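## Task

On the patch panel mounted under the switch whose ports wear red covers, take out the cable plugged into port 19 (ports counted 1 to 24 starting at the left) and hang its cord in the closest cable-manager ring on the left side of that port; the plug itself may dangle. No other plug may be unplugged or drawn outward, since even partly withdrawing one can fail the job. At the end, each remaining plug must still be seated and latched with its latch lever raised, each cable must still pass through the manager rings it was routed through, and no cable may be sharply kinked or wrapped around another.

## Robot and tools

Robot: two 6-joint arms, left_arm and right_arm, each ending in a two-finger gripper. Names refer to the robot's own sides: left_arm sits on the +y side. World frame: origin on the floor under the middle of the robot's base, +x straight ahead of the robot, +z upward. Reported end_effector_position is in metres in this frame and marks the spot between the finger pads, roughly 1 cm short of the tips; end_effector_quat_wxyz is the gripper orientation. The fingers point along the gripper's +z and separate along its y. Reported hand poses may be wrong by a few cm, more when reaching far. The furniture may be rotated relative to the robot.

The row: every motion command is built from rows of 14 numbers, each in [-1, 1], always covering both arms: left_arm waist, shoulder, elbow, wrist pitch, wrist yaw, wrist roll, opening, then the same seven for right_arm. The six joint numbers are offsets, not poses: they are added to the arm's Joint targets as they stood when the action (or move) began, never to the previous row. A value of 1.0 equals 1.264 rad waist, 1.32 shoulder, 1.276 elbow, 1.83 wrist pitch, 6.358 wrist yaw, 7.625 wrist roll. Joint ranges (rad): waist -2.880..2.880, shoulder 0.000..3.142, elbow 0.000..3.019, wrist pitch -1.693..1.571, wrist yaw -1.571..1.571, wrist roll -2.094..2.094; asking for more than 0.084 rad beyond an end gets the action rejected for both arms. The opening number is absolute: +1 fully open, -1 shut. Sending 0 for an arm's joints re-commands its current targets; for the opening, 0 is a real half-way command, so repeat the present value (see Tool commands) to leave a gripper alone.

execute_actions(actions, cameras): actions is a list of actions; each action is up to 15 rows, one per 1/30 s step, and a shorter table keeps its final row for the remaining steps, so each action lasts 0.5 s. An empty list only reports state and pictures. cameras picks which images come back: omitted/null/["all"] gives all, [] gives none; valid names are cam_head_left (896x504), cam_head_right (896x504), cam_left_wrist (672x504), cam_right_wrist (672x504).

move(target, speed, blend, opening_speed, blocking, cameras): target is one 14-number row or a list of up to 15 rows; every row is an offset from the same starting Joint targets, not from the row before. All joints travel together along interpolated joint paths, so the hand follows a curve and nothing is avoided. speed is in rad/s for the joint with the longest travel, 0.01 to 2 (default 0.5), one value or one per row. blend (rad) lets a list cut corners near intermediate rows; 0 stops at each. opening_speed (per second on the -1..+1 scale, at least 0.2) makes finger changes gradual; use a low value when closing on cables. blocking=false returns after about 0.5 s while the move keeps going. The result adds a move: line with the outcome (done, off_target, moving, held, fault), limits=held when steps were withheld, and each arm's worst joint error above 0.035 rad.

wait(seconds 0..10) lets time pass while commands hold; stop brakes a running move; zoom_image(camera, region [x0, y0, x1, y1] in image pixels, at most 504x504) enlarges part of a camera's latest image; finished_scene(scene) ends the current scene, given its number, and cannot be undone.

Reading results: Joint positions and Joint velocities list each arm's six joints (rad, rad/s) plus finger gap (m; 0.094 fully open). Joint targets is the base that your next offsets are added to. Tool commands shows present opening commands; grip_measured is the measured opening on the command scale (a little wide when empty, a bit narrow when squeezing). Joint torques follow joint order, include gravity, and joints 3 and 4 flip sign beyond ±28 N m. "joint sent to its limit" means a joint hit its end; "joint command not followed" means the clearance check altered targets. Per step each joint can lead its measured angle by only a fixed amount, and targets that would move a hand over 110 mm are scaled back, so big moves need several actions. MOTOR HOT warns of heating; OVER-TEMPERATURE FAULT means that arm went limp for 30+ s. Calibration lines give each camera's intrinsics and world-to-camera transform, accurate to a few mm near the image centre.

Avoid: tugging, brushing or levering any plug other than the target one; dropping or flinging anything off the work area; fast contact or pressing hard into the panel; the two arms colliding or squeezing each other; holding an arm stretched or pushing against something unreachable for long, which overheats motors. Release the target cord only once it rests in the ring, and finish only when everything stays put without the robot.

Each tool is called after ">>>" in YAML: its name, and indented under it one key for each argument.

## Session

Scene 1 done. Scene 2 state:

>>> execute_actions:
  actions: []

>>> zoom_image:
  camera: "cam_head_left"
  region: [180, 0, 600, 180]

>>> zoom_image:
  camera: "cam_head_right"
  region: [140, 0, 560, 180]

Scene clock: 0.00 s.
left_arm: end_effector_position=(+0.6666, -0.1237, +1.0435) grip_measured=+1.000 end_effector_quat_wxyz=(+0.256, -0.383, +0.878, +0.129) | right_arm: end_effector_position=(+0.6066, -0.4755, +1.0561) grip_measured=+1.000 end_effector_quat_wxyz=(+0.222, +0.811, +0.460, -0.286)
Joint positions: left_arm=[0.252 3.015 2.001 1.193 -1.387 0.121 0.094] | right_arm=[-0.952 1.782 0.926 0.221 1.259 1.707 0.094]
Joint velocities: within noise
Joint torques (N m): no reading
Heat: left arm: hottest shoulder 31 °C; right arm: hottest elbow 34 °C.
Joint targets: left_arm=[0.246 3.012 2.006 1.196 -1.387 0.121] | right_arm=[-0.951 1.779 0.922 0.222 1.260 1.707]
Tool commands: left_gripper/opening=+1.0 right_gripper/opening=+1.0
camera_calibration:
cam_left_wrist: T_world_to_cam=[[0.739761, -0.672324, -0.0270957, -0.546154], [-0.670392, -0.739892, 0.0559892, 0.299063], [-0.0576908, -0.0232539, -0.998064, 1.1994], [0, 0, 0, 1]] pos_world=[0.673707, -0.118027, 1.16554]
cam_right_wrist: T_world_to_cam=[[-0.881086, 0.466936, -0.0752214, 0.832761], [0.472596, 0.875416, -0.101487, 0.239468], [0.0184621, -0.124968, -0.991989, 1.09998], [0, 0, 0, 1]] pos_world=[0.600255, -0.461018, 1.17811]

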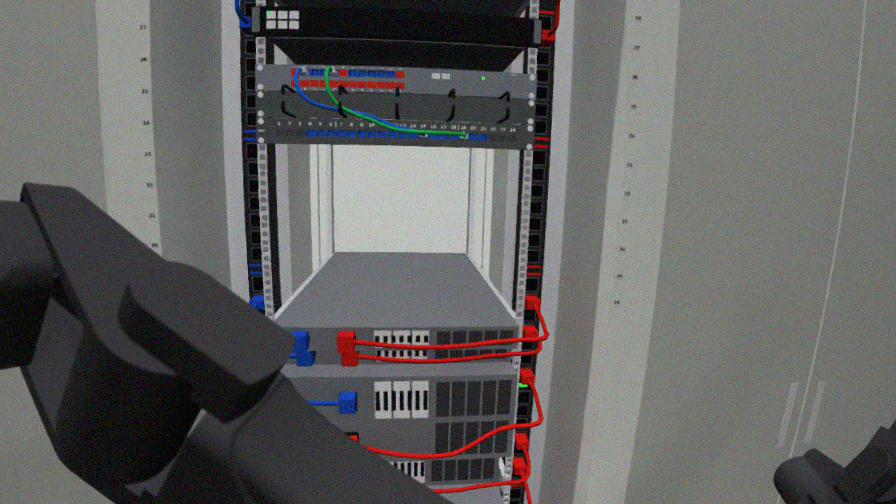

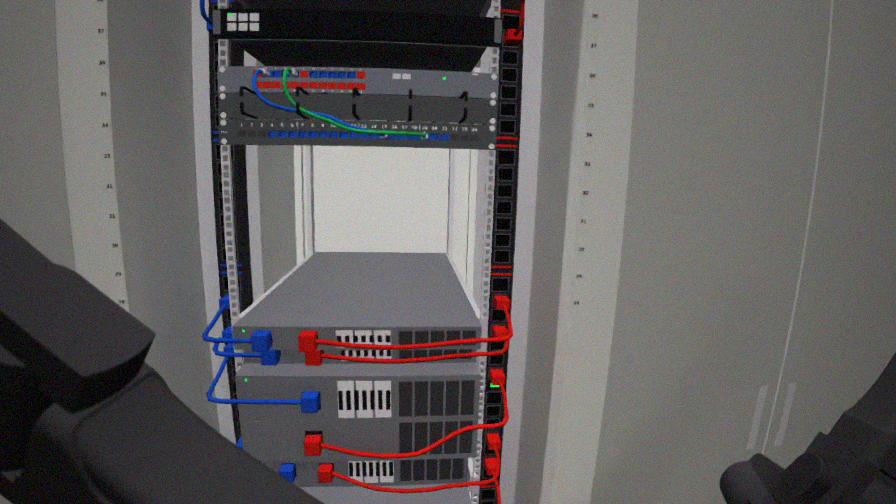

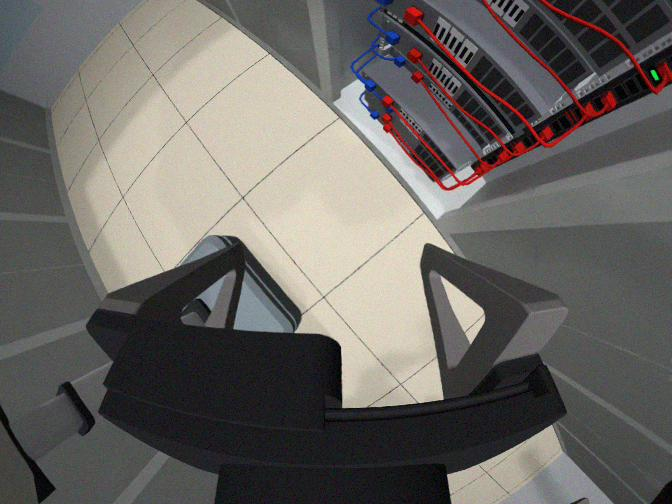

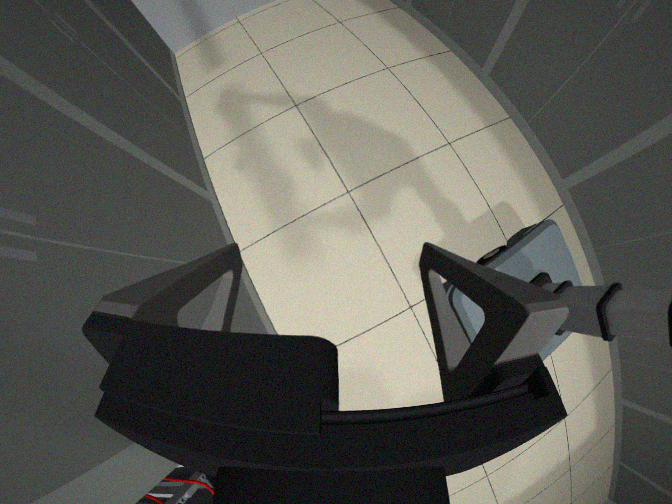

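Scaled by 1.200 from the camera's 896x504 image, which has a finer 1280x720 frame.

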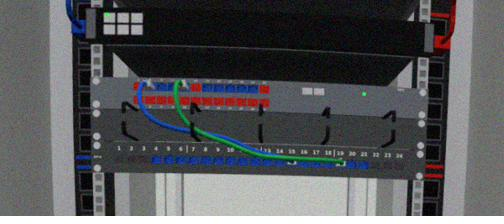

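Scaled by 1.200 from the camera's 896x504 image, which has a finer 1280x720 frame.

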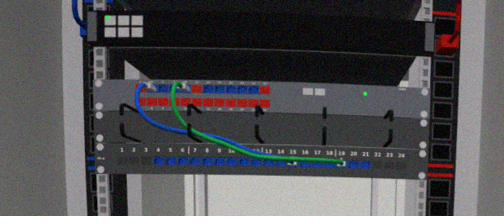

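>>> zoom_image:
  camera: "cam_head_left"
  region: [270, 60, 410, 150]

>>> zoom_image:
  camera: "cam_head_left"
  region: [380, 80, 520, 150]

>>> zoom_image:
  camera: "cam_head_right"
  region: [230, 60, 370, 150]

>>> zoom_image:
  camera: "cam_head_right"
  region: [350, 80, 490, 150]

Scaled by 3.600 from the camera's 896x504 image, which has a finer 1280x720 frame.

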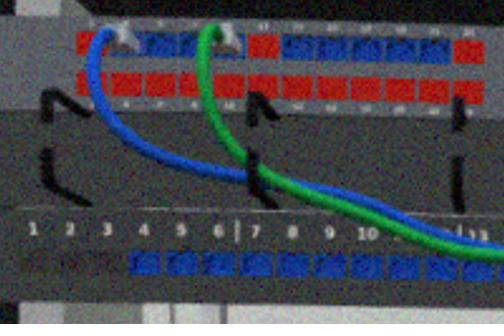

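Scaled by 3.600 from the camera's 896x504 image, which has a finer 1280x720 frame.

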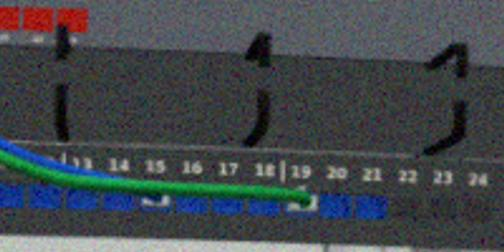

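Scaled by 3.600 from the camera's 896x504 image, which has a finer 1280x720 frame.

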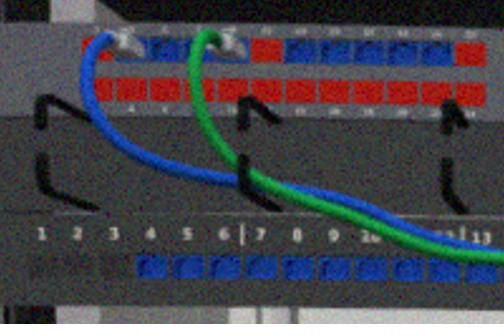

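Scaled by 3.600 from the camera's 896x504 image, which has a finer 1280x720 frame.

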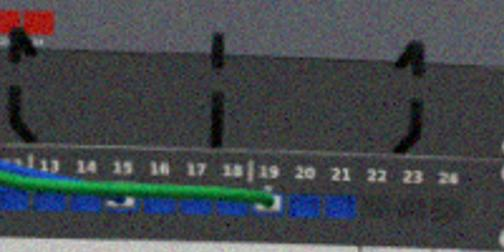

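>>> move:
  target: [-0.108,-0.692,-0.4745,-0.0705,0.1061,-0.0476,0.2,0.4657,0.0095,0.1044,0.3534,-0.0839,-0.1020,0.2]
  speed: 0.8
  opening_speed: 1.0

Scene clock: 6.73 s.
left_arm: end_effector_position=(+0.9596, +0.0378, +1.3848) grip_measured=+0.202 end_effector_quat_wxyz=(+0.421, -0.467, +0.726, -0.278) | right_arm: end_effector_position=(+0.8919, -0.1966, +1.2753) grip_measured=+0.202 end_effector_quat_wxyz=(+0.269, +0.682, +0.625, +0.267)
Joint positions: left_arm=[0.142 2.088 1.399 1.074 -0.714 -0.234 0.056] | right_arm=[-0.368 1.782 1.043 0.855 0.726 0.945 0.056]
Joint velocities: within noise
Joint torques (N m): left_arm=[-20.54 -10.64 3.18 0.8 0.54 0.01] | right_arm=[11.11 -9.58 3.41 2.22 -0.29 -0.12]
Heat: left arm: hottest waist 31 °C; right arm: hottest elbow 34 °C.
Joint targets: left_arm=[0.109 2.098 1.400 1.067 -0.712 -0.242] | right_arm=[-0.362 1.792 1.055 0.869 0.726 0.930]
move: done
camera_calibration:
cam_left_wrist: T_world_to_cam=[[0.443476, -0.406308, 0.798901, -1.5147], [-0.685943, -0.727576, 0.0107387, 0.673049], [0.576898, -0.552763, -0.601367, 0.422371], [0, 0, 0, 1]] pos_world=[0.889741, 0.10773, 1.45687]
cam_right_wrist: T_world_to_cam=[[-0.716878, 0.0490628, -0.69547, 1.53277], [-0.365758, 0.822766, 0.43506, -0.0641458], [0.593554, 0.566259, -0.571878, 0.434221], [0, 0, 0, 1]] pos_world=[0.817615, -0.268306, 1.34222]

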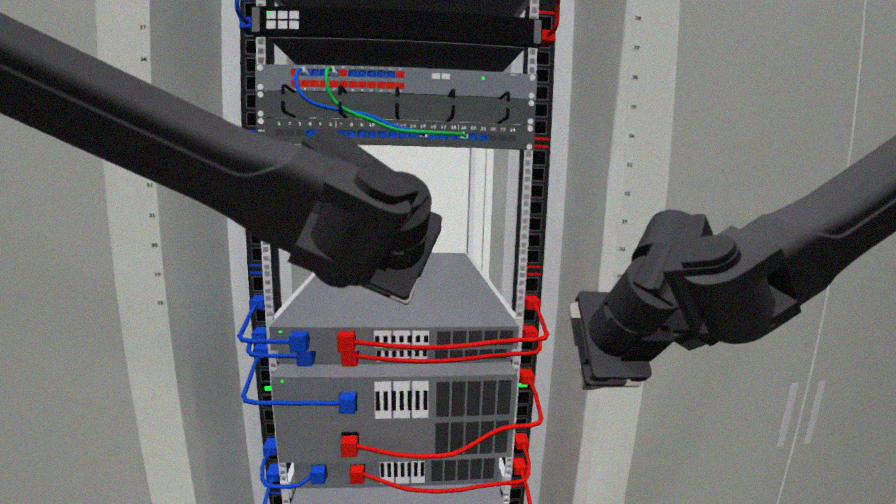

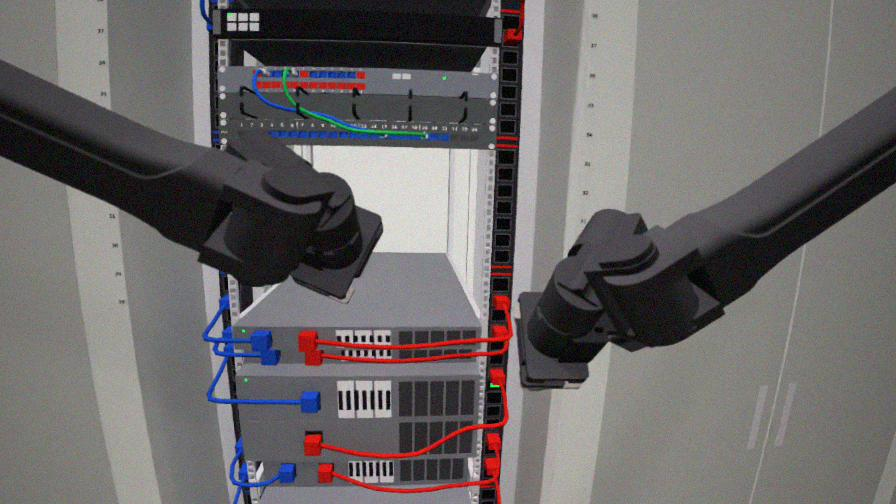

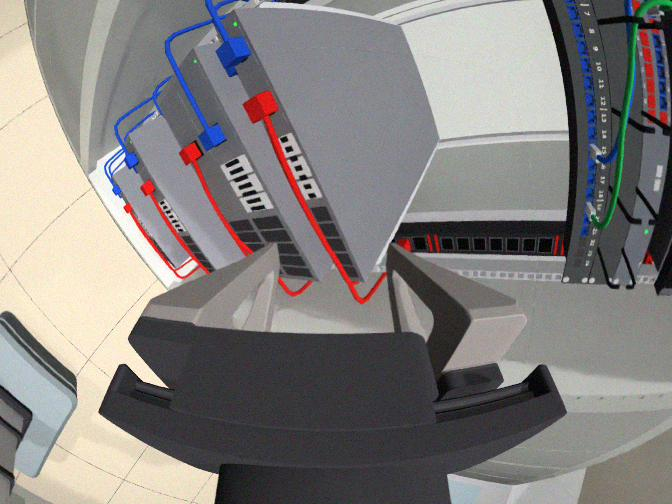

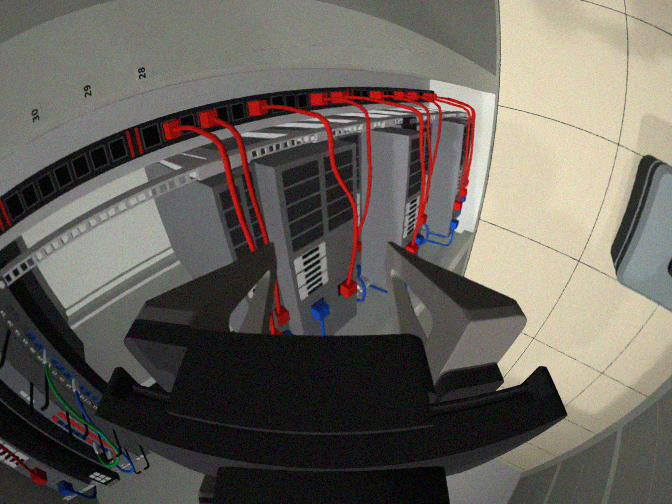

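>>> move:
  target: [-0.072,-0.4614,-0.3158,-0.047,0.0706,-0.0317,0.0,0.3101,0.0061,0.0697,0.2355,-0.0558,-0.0681,-0.2]
  speed: 0.7
  opening_speed: 0.6

>>> zoom_image:
  camera: "cam_right_wrist"
  region: [240, 60, 500, 320]

>>> zoom_image:
  camera: "cam_left_wrist"
  region: [220, 60, 480, 320]

Scene clock: 8.87 s.
left_arm: end_effector_position=(+0.9362, +0.1883, +1.6073) grip_measured=+0.002 end_effector_quat_wxyz=(+0.438, -0.435, +0.565, -0.547) | right_arm: end_effector_position=(+0.9295, -0.1033, +1.5946) grip_measured=-0.198 end_effector_quat_wxyz=(+0.465, +0.474, +0.532, +0.525)
Joint positions: left_arm=[0.045 1.486 0.995 0.989 -0.265 -0.476 0.047] | right_arm=[0.02 1.783 1.12 1.288 0.372 0.426 0.038]
Joint velocities: within noise
Joint torques (N m): left_arm=[-13.86 -6.24 4.25 0.69 0.72 0.02] | right_arm=[12.75 -6.71 6.22 1.68 -0.6 -0.16]
Heat: left arm: hottest waist 31 °C; right arm: hottest elbow 34 °C.
Joint targets: left_arm=[0.018 1.489 0.997 0.981 -0.263 -0.484] | right_arm=[0.030 1.799 1.144 1.300 0.371 0.411]
move: done
camera_calibration:
cam_left_wrist: T_world_to_cam=[[0.010553, -0.0190092, 0.999764, -1.61136], [-0.768874, -0.639388, -0.00404125, 0.848937], [0.639314, -0.768649, -0.0213631, -0.297143], [0, 0, 0, 1]] pos_world=[0.859698, 0.283771, 1.60806]
cam_right_wrist: T_world_to_cam=[[-0.0202484, -0.0246337, -0.999491, 1.6068], [-0.684157, 0.729324, -0.00411497, 0.72054], [0.729054, 0.683725, -0.031621, -0.433659], [0, 0, 0, 1]] pos_world=[0.841658, -0.189422, 1.59524]

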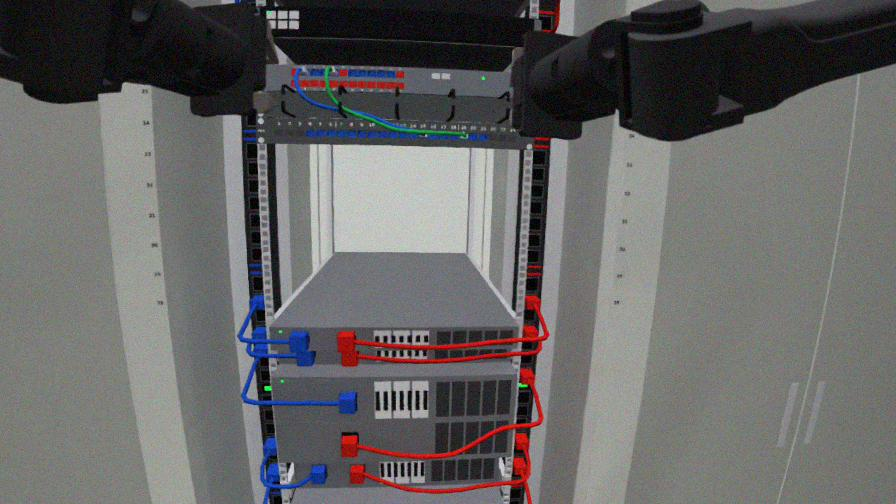

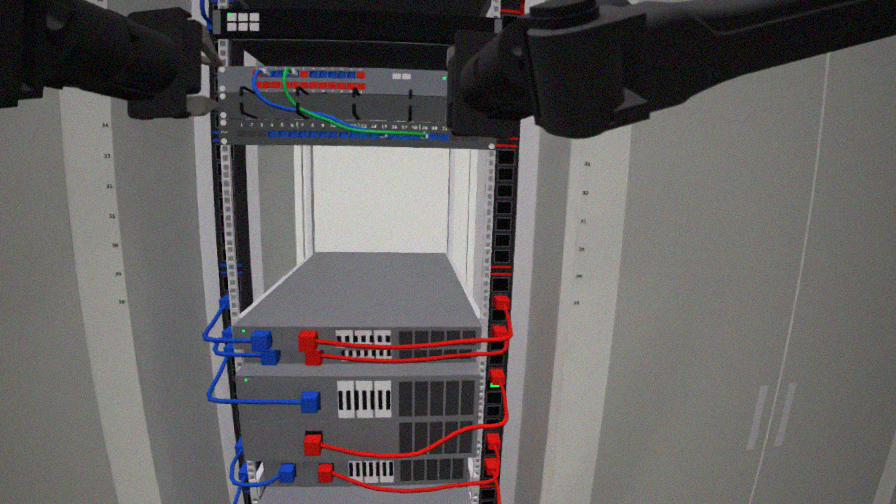

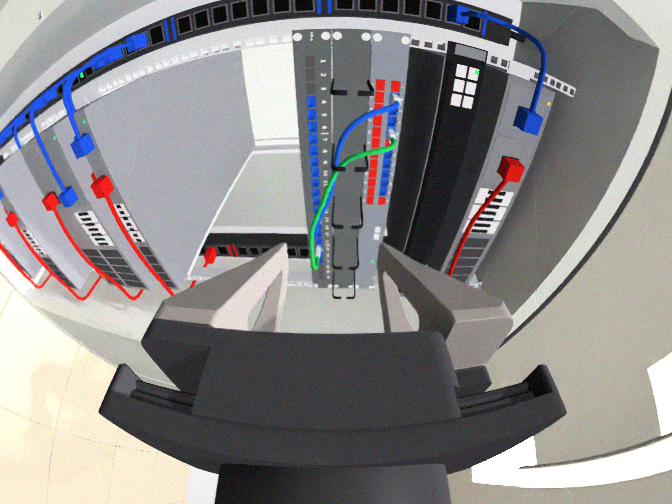

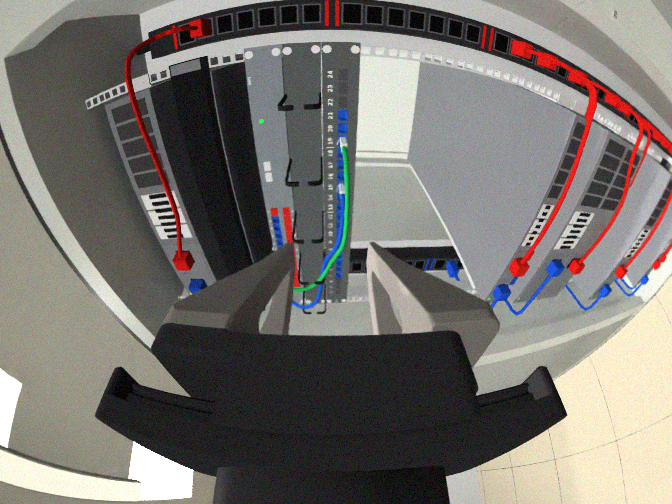

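Scaled by 1.938 from the camera's 672x504 image, which has a finer 960x720 frame.

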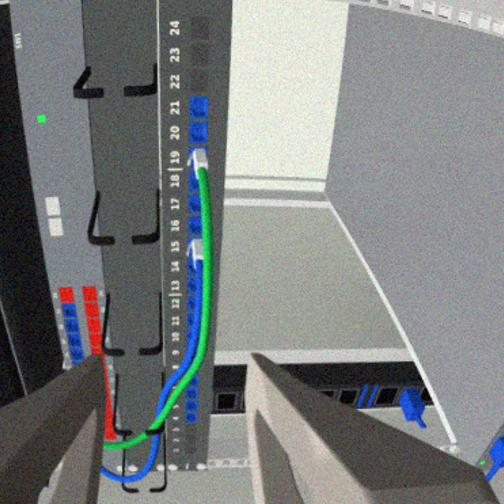

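Scaled by 1.938 from the camera's 672x504 image, which has a finer 960x720 frame.

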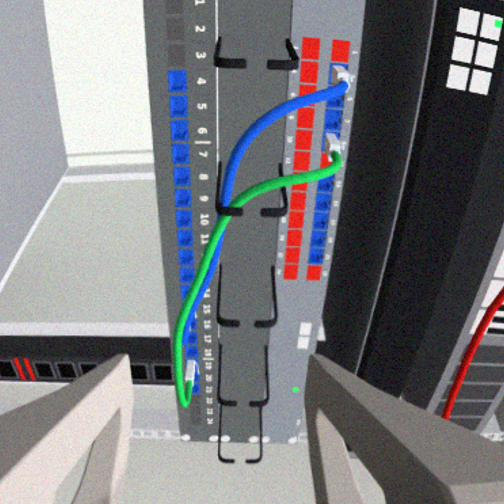

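>>> move:
  target: [0,0,0,0,0,0,0.0,-0.1092,0.1841,0.4530,-0.1290,-0.0069,0.0064,-0.5]
  speed: 0.4

>>> zoom_image:
  camera: "cam_right_wrist"
  region: [240, 80, 440, 280]

>>> zoom_image:
  camera: "cam_head_left"
  region: [380, 80, 520, 160]

Scene clock: 13.17 s.
left_arm: end_effector_position=(+0.9362, +0.1883, +1.6073) grip_measured=+0.002 end_effector_quat_wxyz=(+0.438, -0.435, +0.565, -0.548) | right_arm: end_effector_position=(+1.0918, -0.0937, +1.5782) grip_measured=-0.498 end_effector_quat_wxyz=(+0.506, +0.502, +0.496, +0.497)
Joint positions: left_arm=[0.045 1.486 0.995 0.989 -0.265 -0.477 0.047] | right_arm=[-0.084 2.025 1.693 1.071 0.33 0.444 0.024]
Joint velocities: within noise
Joint torques (N m): left_arm=[-13.86 -6.3 4.23 0.68 0.72 0.05] | right_arm=[14.27 -9.11 7.23 1.14 -0.68 0.13]
Heat: left arm: hottest waist 31 °C; right arm: hottest elbow 34 °C.
Joint targets: left_arm=[0.018 1.489 0.997 0.981 -0.263 -0.484] | right_arm=[-0.108 2.043 1.722 1.064 0.327 0.459]
move: done
camera_calibration:
cam_left_wrist: T_world_to_cam=[[0.010734, -0.0182681, 0.999776, -1.61168], [-0.768866, -0.6394, -0.00342837, 0.847947], [0.639319, -0.768657, -0.0209091, -0.297877], [0, 0, 0, 1]] pos_world=[0.859697, 0.28377, 1.608]
cam_right_wrist: T_world_to_cam=[[-0.00414737, -0.0269229, -0.999629, 1.57643], [-0.58045, 0.814062, -0.0195168, 0.743585], [0.814285, 0.580154, -0.0190036, -0.681777], [0, 0, 0, 1]] pos_world=[0.993313, -0.167346, 1.5774]

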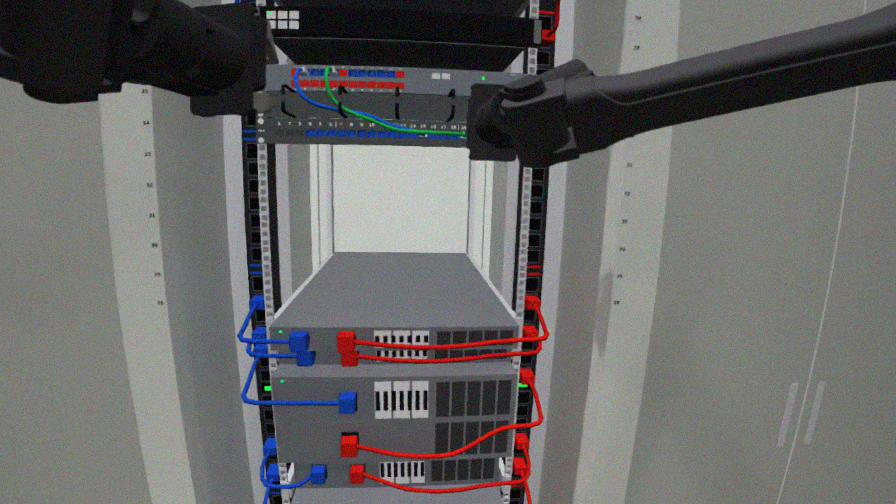

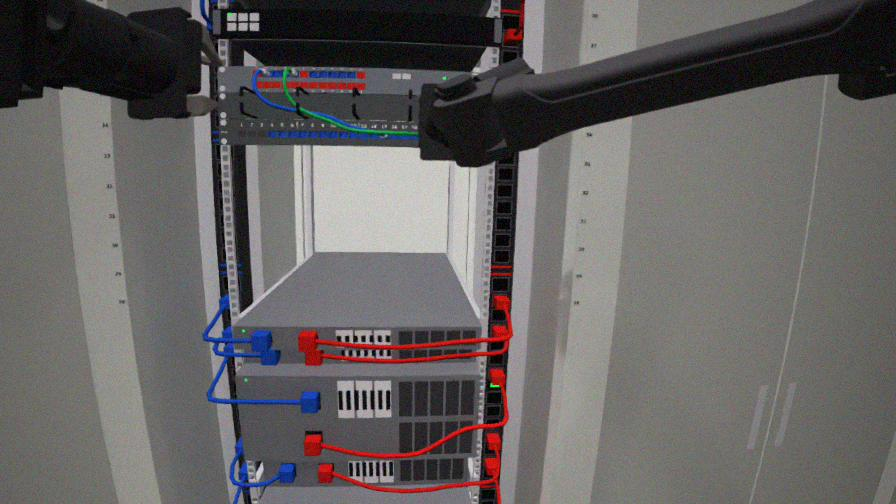

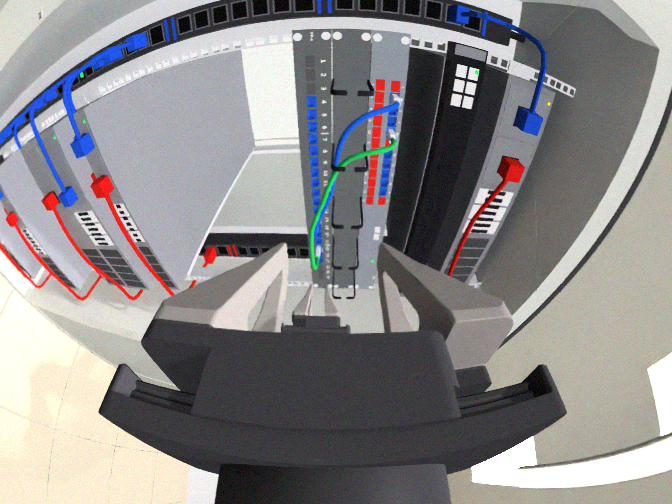

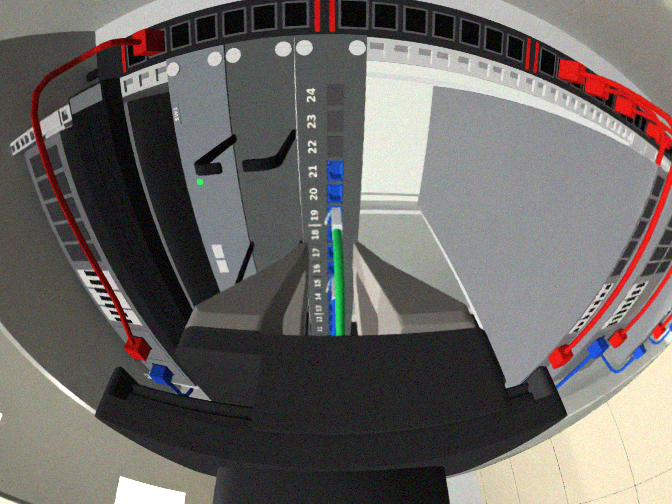

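Scaled by 2.520 from the camera's 672x504 image, which has a finer 960x720 frame.

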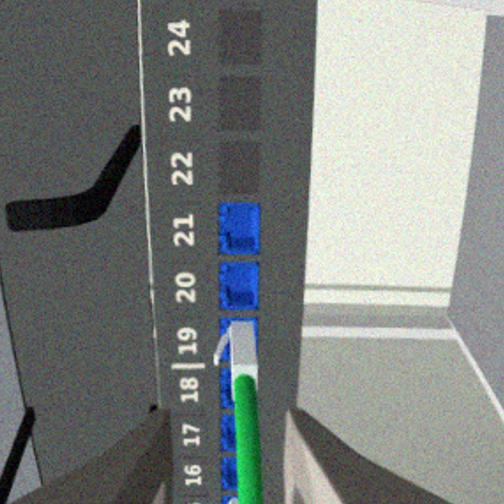

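Scaled by 3.600 from the camera's 896x504 image, which has a finer 1280x720 frame.

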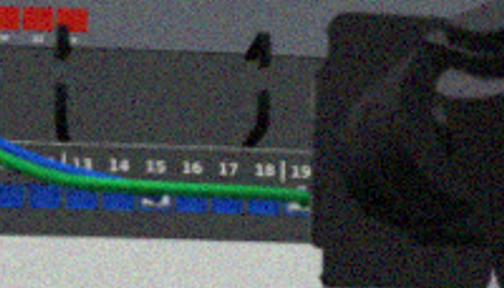

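>>> zoom_image:
  camera: "cam_left_wrist"
  region: [280, 200, 380, 330]

Scaled by 3.877 from the camera's 672x504 image, which has a finer 960x720 frame.

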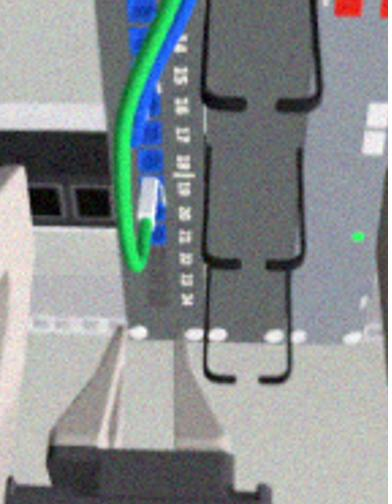

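>>> move:
  target: [0,0,0,0,0,0,0.0,-0.0055,0.0402,0.0721,-0.0153,0,0,-0.5]
  speed: 0.25
  cameras: ["cam_left_wrist","cam_right_wrist"]

>>> zoom_image:
  camera: "cam_right_wrist"
  region: [260, 160, 410, 310]

>>> zoom_image:
  camera: "cam_left_wrist"
  region: [280, 200, 380, 330]

Scene clock: 17.47 s.
left_arm: end_effector_position=(+0.9362, +0.1883, +1.6073) grip_measured=+0.002 end_effector_quat_wxyz=(+0.438, -0.435, +0.565, -0.548) | right_arm: end_effector_position=(+1.1061, -0.0799, +1.5766) grip_measured=-0.498 end_effector_quat_wxyz=(+0.507, +0.503, +0.494, +0.497)
Joint positions: left_arm=[0.045 1.486 0.995 0.989 -0.265 -0.477 0.047] | right_arm=[-0.085 2.081 1.782 1.042 0.329 0.445 0.024]
Joint velocities: within noise
Joint torques (N m): left_arm=[-13.8 -6.3 4.23 0.66 0.72 0.05] | right_arm=[14.56 -10.4 7.53 1.07 -0.66 0.12]
Heat: left arm: hottest waist 31 °C; right arm: hottest elbow 35 °C.
Joint targets: left_arm=[0.018 1.489 0.997 0.981 -0.263 -0.484] | right_arm=[-0.115 2.096 1.814 1.036 0.327 0.459]
move: done
camera_calibration:
cam_left_wrist: T_world_to_cam=[[0.010734, -0.0182681, 0.999776, -1.61168], [-0.768866, -0.6394, -0.00342837, 0.847947], [0.639319, -0.768657, -0.0209091, -0.297877], [0, 0, 0, 1]] pos_world=[0.859697, 0.28377, 1.608]
cam_right_wrist: T_world_to_cam=[[-0.00206911, -0.0248008, -0.99969, 1.57319], [-0.576941, 0.816563, -0.0190636, 0.736165], [0.816783, 0.576723, -0.0159982, -0.70928], [0, 0, 0, 1]] pos_world=[1.00731, -0.153051, 1.57539]
Images, in order (width x height): cam_left_wrist 672x504, cam_right_wrist 672x504.

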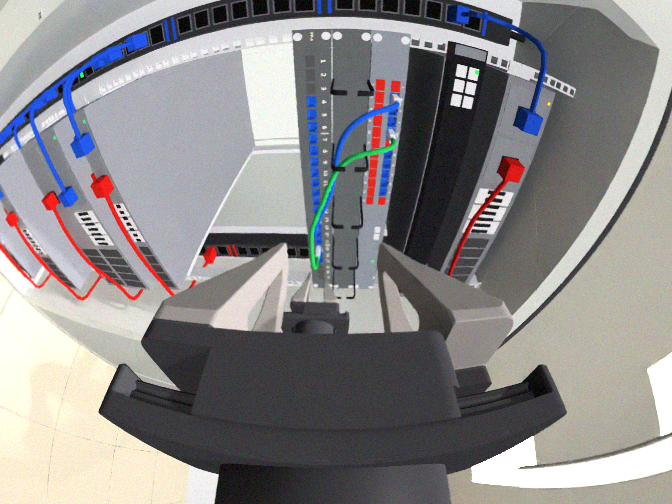

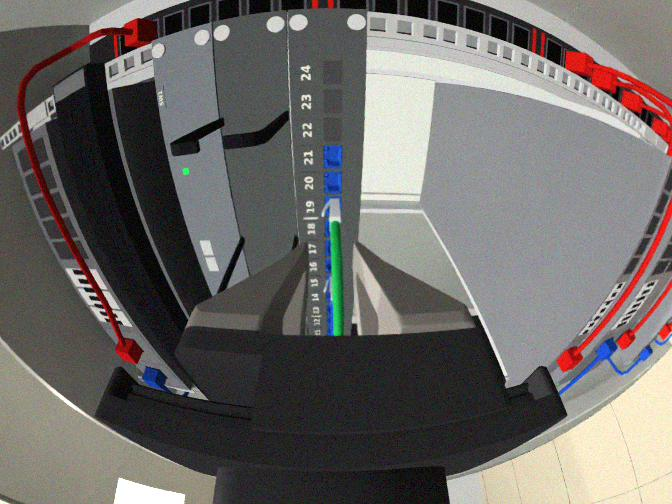

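Scaled by 3.360 from the camera's 672x504 image, which has a finer 960x720 frame.

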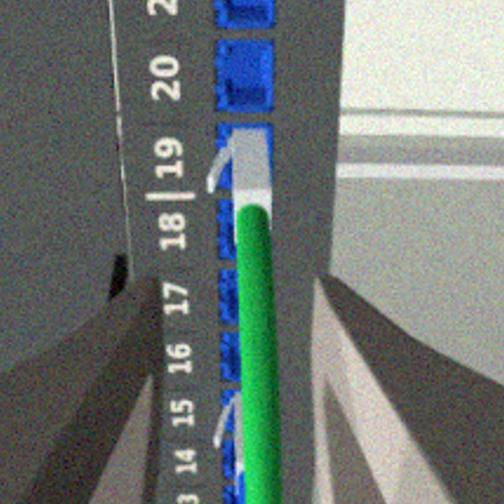

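Scaled by 3.877 from the camera's 672x504 image, which has a finer 960x720 frame.

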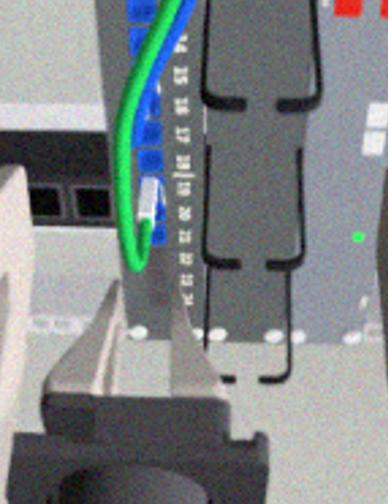

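>>> move:
  target: [0,0,0,0,0,0,0.0,-0.0117,0.0398,0.1003,-0.0413,-0.0013,0.001,-0.5]
  speed: 0.25
  cameras: ["cam_left_wrist","cam_right_wrist"]

>>> zoom_image:
  camera: "cam_right_wrist"
  region: [260, 160, 410, 310]

>>> zoom_image:
  camera: "cam_left_wrist"
  region: [280, 200, 380, 330]

Scene clock: 19.83 s.
left_arm: end_effector_position=(+0.9362, +0.1883, +1.6073) grip_measured=+0.002 end_effector_quat_wxyz=(+0.438, -0.435, +0.565, -0.548) | right_arm: end_effector_position=(+1.1362, -0.0813, +1.5739) grip_measured=-0.498 end_effector_quat_wxyz=(+0.509, +0.505, +0.492, +0.494)
Joint positions: left_arm=[0.045 1.486 0.995 0.989 -0.265 -0.477 0.047] | right_arm=[-0.102 2.13 1.911 0.967 0.321 0.452 0.024]
Joint velocities: within noise
Joint torques (N m): left_arm=[-13.86 -6.3 4.23 0.68 0.72 0.06] | right_arm=[14.97 -10.93 7.61 1.09 -0.67 0.13]
Heat: left arm: hottest waist 32 °C; right arm: hottest elbow 35 °C.
Joint targets: left_arm=[0.018 1.489 0.997 0.981 -0.263 -0.484] | right_arm=[-0.130 2.148 1.942 0.960 0.319 0.467]
move: done
camera_calibration:
cam_left_wrist: T_world_to_cam=[[0.010734, -0.0182681, 0.999776, -1.61168], [-0.768866, -0.6394, -0.00342837, 0.847947], [0.639319, -0.768657, -0.0209091, -0.297877], [0, 0, 0, 1]] pos_world=[0.859697, 0.28377, 1.608]
cam_right_wrist: T_world_to_cam=[[-0.00277805, -0.0271727, -0.999627, 1.57101], [-0.569515, 0.821719, -0.0207539, 0.74929], [0.821976, 0.569245, -0.017758, -0.736796], [0, 0, 0, 1]] pos_world=[1.03673, -0.1536, 1.57289]
Images, in order (width x height): cam_left_wrist 672x504, cam_right_wrist 672x504.

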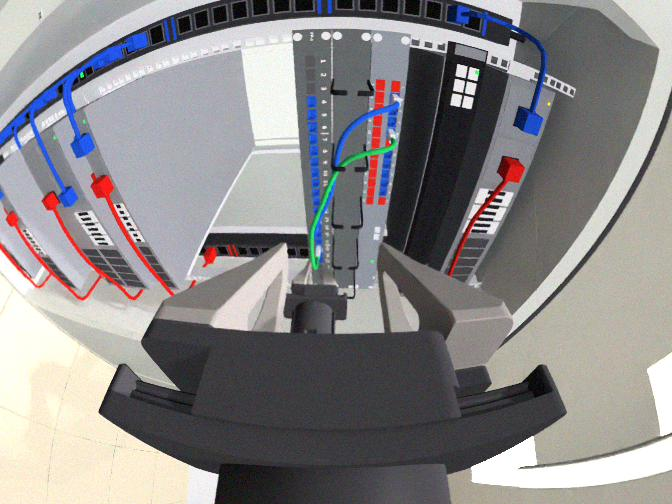

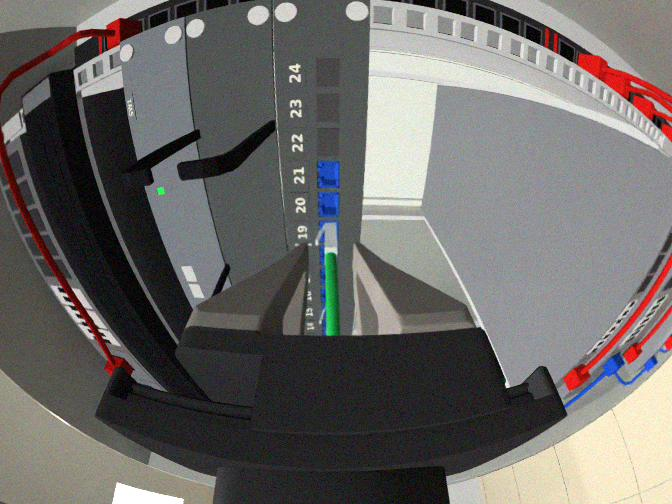

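Scaled by 3.360 from the camera's 672x504 image, which has a finer 960x720 frame.

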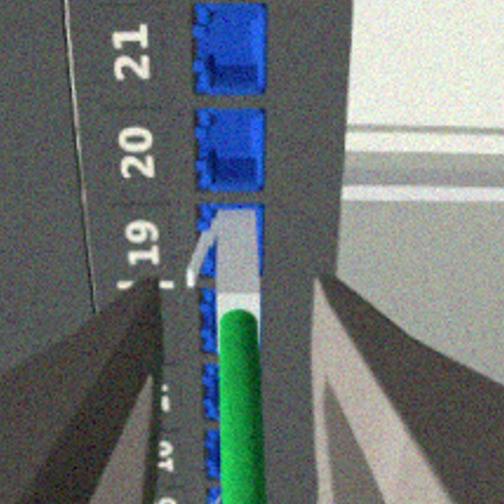

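Scaled by 3.877 from the camera's 672x504 image, which has a finer 960x720 frame.

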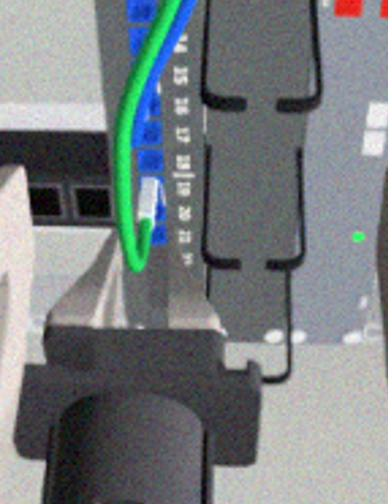

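>>> move:
  target: [0,0,0,0,0,0,0.0,-0.004,0.021,0.051,-0.0202,-0.0006,0.0005,-0.5]
  speed: 0.2
  cameras: ["cam_left_wrist","cam_right_wrist"]

>>> zoom_image:
  camera: "cam_right_wrist"
  region: [260, 160, 410, 310]

>>> zoom_image:
  camera: "cam_left_wrist"
  region: [280, 200, 380, 330]

Scene clock: 21.30 s.
left_arm: end_effector_position=(+0.9362, +0.1883, +1.6073) grip_measured=+0.002 end_effector_quat_wxyz=(+0.438, -0.435, +0.565, -0.548) | right_arm: end_effector_position=(+1.1483, -0.0784, +1.5733) grip_measured=-0.498 end_effector_quat_wxyz=(+0.509, +0.505, +0.492, +0.494)
Joint positions: left_arm=[0.045 1.486 0.995 0.989 -0.265 -0.477 0.047] | right_arm=[-0.106 2.157 1.974 0.93 0.318 0.456 0.024]
Joint velocities: within noise
Joint torques (N m): left_arm=[-13.86 -6.3 4.23 0.66 0.72 0.06] | right_arm=[14.92 -10.87 7.76 1.06 -0.65 0.13]
Heat: left arm: hottest waist 32 °C; right arm: hottest elbow 35 °C.
Joint targets: left_arm=[0.018 1.489 0.997 0.981 -0.263 -0.484] | right_arm=[-0.135 2.176 2.007 0.923 0.315 0.471]
move: done
camera_calibration:
cam_left_wrist: T_world_to_cam=[[0.010734, -0.0182681, 0.999776, -1.61168], [-0.768866, -0.6394, -0.00342837, 0.847947], [0.639319, -0.768657, -0.0209091, -0.297877], [0, 0, 0, 1]] pos_world=[0.859697, 0.28377, 1.608]
cam_right_wrist: T_world_to_cam=[[-0.00281159, -0.0262901, -0.99965, 1.57074], [-0.570324, 0.821177, -0.0199923, 0.753486], [0.821415, 0.570068, -0.0173027, -0.74842], [0, 0, 0, 1]] pos_world=[1.04891, -0.1508, 1.57231]
Images, in order (width x height): cam_left_wrist 672x504, cam_right_wrist 672x504.

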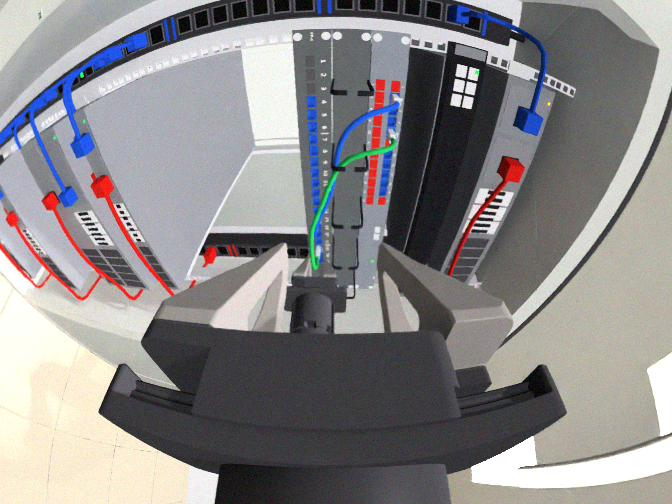

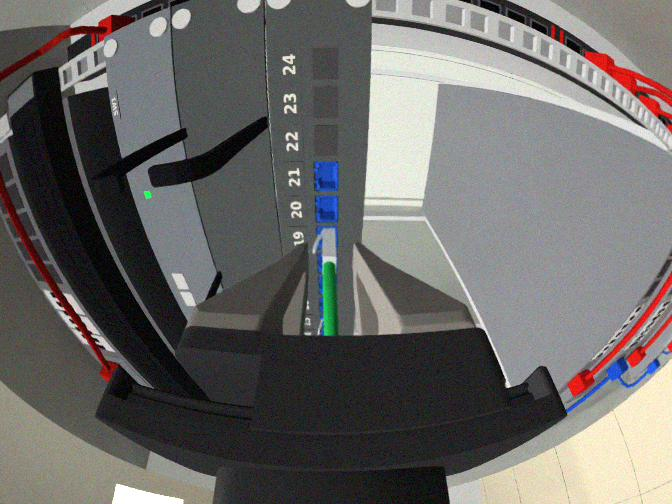

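Scaled by 3.360 from the camera's 672x504 image, which has a finer 960x720 frame.

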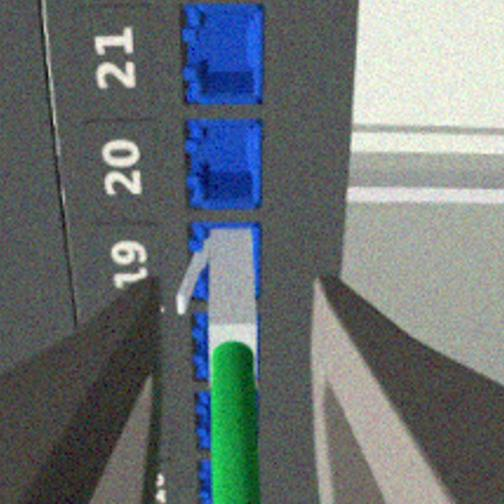

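Scaled by 3.877 from the camera's 672x504 image, which has a finer 960x720 frame.

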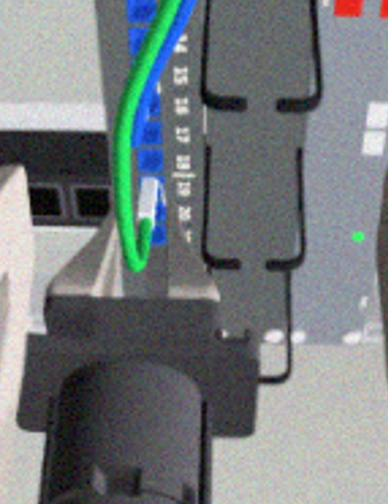

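>>> move:
  target: [0,0,0,0,0,0,0.0,-0.001,0.0036,0.0108,-0.0046,-0.0022,0,-0.5]
  speed: 0.2
  cameras: []

>>> move:
  target: [0,0,0,0,0,0,0.0,0,0,0,0,0,0,-0.9]
  opening_speed: 0.4
  cameras: ["cam_left_wrist","cam_right_wrist"]

>>> zoom_image:
  camera: "cam_right_wrist"
  region: [260, 160, 410, 310]

Scene clock: 22.53 s.
left_arm: end_effector_position=(+0.9362, +0.1883, +1.6073) grip_measured=+0.002 end_effector_quat_wxyz=(+0.438, -0.435, +0.565, -0.548) | right_arm: end_effector_position=(+1.1507, -0.0769, +1.5745) grip_measured=-0.498 end_effector_quat_wxyz=(+0.510, +0.500, +0.492, +0.498)
Joint positions: left_arm=[0.045 1.486 0.995 0.989 -0.265 -0.477 0.047] | right_arm=[-0.107 2.163 1.985 0.922 0.304 0.456 0.024]
Joint velocities: within noise
Joint torques (N m): left_arm=[-13.8 -6.3 4.22 0.68 0.72 0.06] | right_arm=[15.21 -11.05 8.02 1.07 -0.72 0.14]
Heat: left arm: hottest waist 32 °C; right arm: hottest elbow 35 °C.
Joint targets: left_arm=[0.018 1.489 0.997 0.981 -0.263 -0.484] | right_arm=[-0.136 2.180 2.021 0.915 0.301 0.471]
move: done
No camera images: "cameras" was empty.

Scene clock: 23.73 s.
left_arm: end_effector_position=(+0.9362, +0.1883, +1.6073) grip_measured=+0.002 end_effector_quat_wxyz=(+0.438, -0.435, +0.565, -0.548) | right_arm: end_effector_position=(+1.1514, -0.0775, +1.5741) grip_measured=-0.868 end_effector_quat_wxyz=(+0.511, +0.500, +0.491, +0.498)
Joint positions: left_arm=[0.045 1.486 0.995 0.989 -0.265 -0.477 0.047] | right_arm=[-0.108 2.163 1.988 0.921 0.303 0.457 0.006]
Joint velocities: within noise
Joint torques (N m): left_arm=[-13.86 -6.3 4.23 0.68 0.72 0.06] | right_arm=[15.27 -10.7 7.92 1.13 -0.64 0.14]
Heat: left arm: hottest waist 32 °C; right arm: hottest elbow 35 °C.
Joint targets: left_arm=[0.018 1.489 0.997 0.981 -0.263 -0.484] | right_arm=[-0.136 2.181 2.021 0.915 0.301 0.471]
move: done
camera_calibration:
cam_left_wrist: T_world_to_cam=[[0.010734, -0.0182681, 0.999776, -1.61168], [-0.768866, -0.6394, -0.00342837, 0.847947], [0.639319, -0.768657, -0.0209091, -0.297877], [0, 0, 0, 1]] pos_world=[0.859697, 0.28377, 1.608]
cam_right_wrist: T_world_to_cam=[[0.00845451, -0.028194, -0.999567, 1.5583], [-0.574722, 0.817872, -0.0279302, 0.771772], [0.818305, 0.574709, -0.00928903, -0.760132], [0, 0, 0, 1]] pos_world=[1.0524, -0.150421, 1.57212]
Images, in order (width x height): cam_left_wrist 672x504, cam_right_wrist 672x504.

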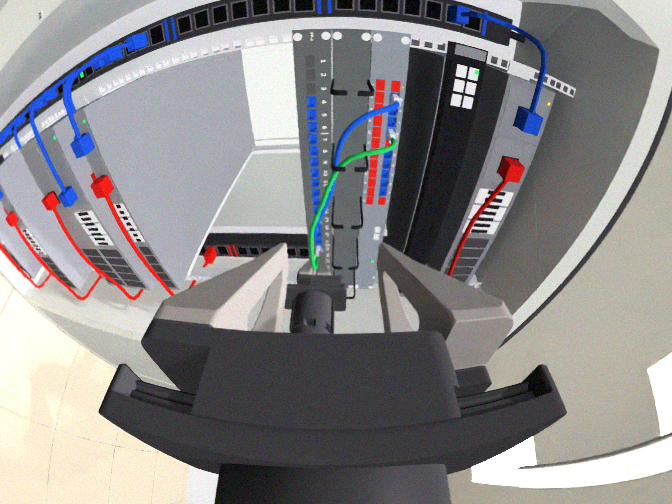

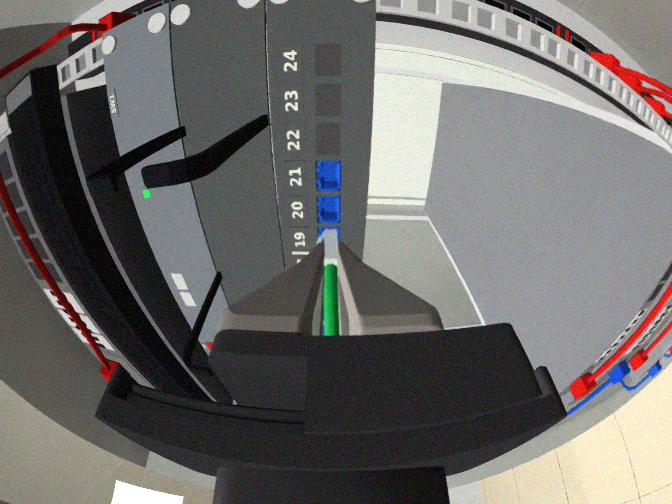

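Scaled by 3.360 from the camera's 672x504 image, which has a finer 960x720 frame.

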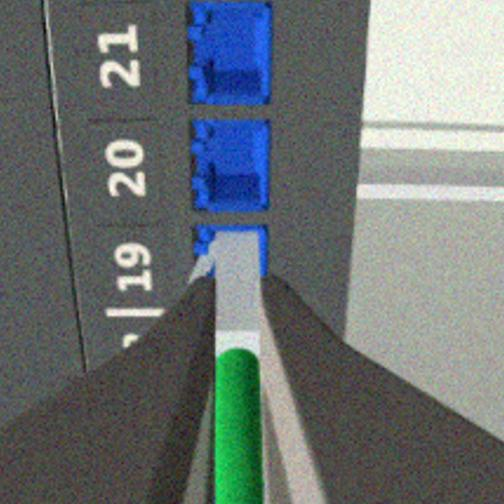

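>>> zoom_image:
  camera: "cam_right_wrist"
  region: [300, 210, 360, 280]

Scaled by 7.200 from the camera's 672x504 image, which has a finer 960x720 frame.

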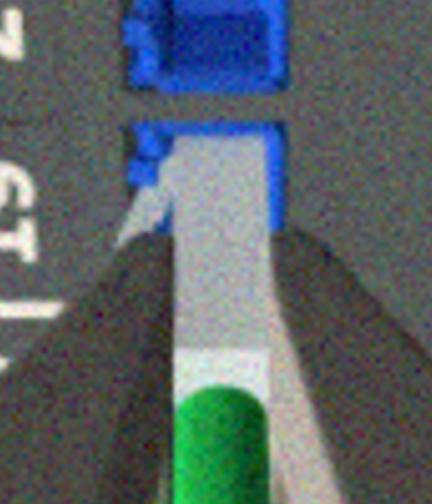

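>>> zoom_image:
  camera: "cam_left_wrist"
  region: [290, 230, 350, 300]

>>> zoom_image:
  camera: "cam_head_left"
  region: [420, 100, 500, 160]

Scaled by 7.200 from the camera's 672x504 image, which has a finer 960x720 frame.

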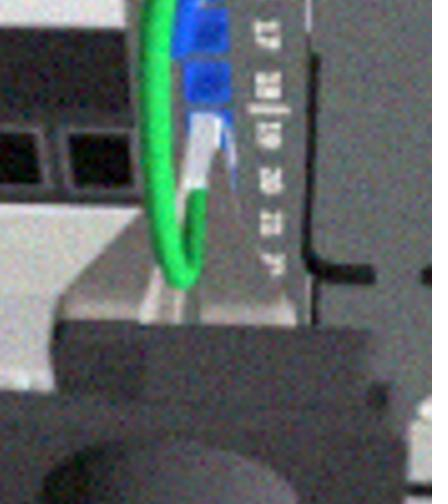

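This scene's latest camera images include none from cam_head_left. They are from: cam_left_wrist, cam_right_wrist. cam_head_left's image comes with the result of a call that names it in "cameras".


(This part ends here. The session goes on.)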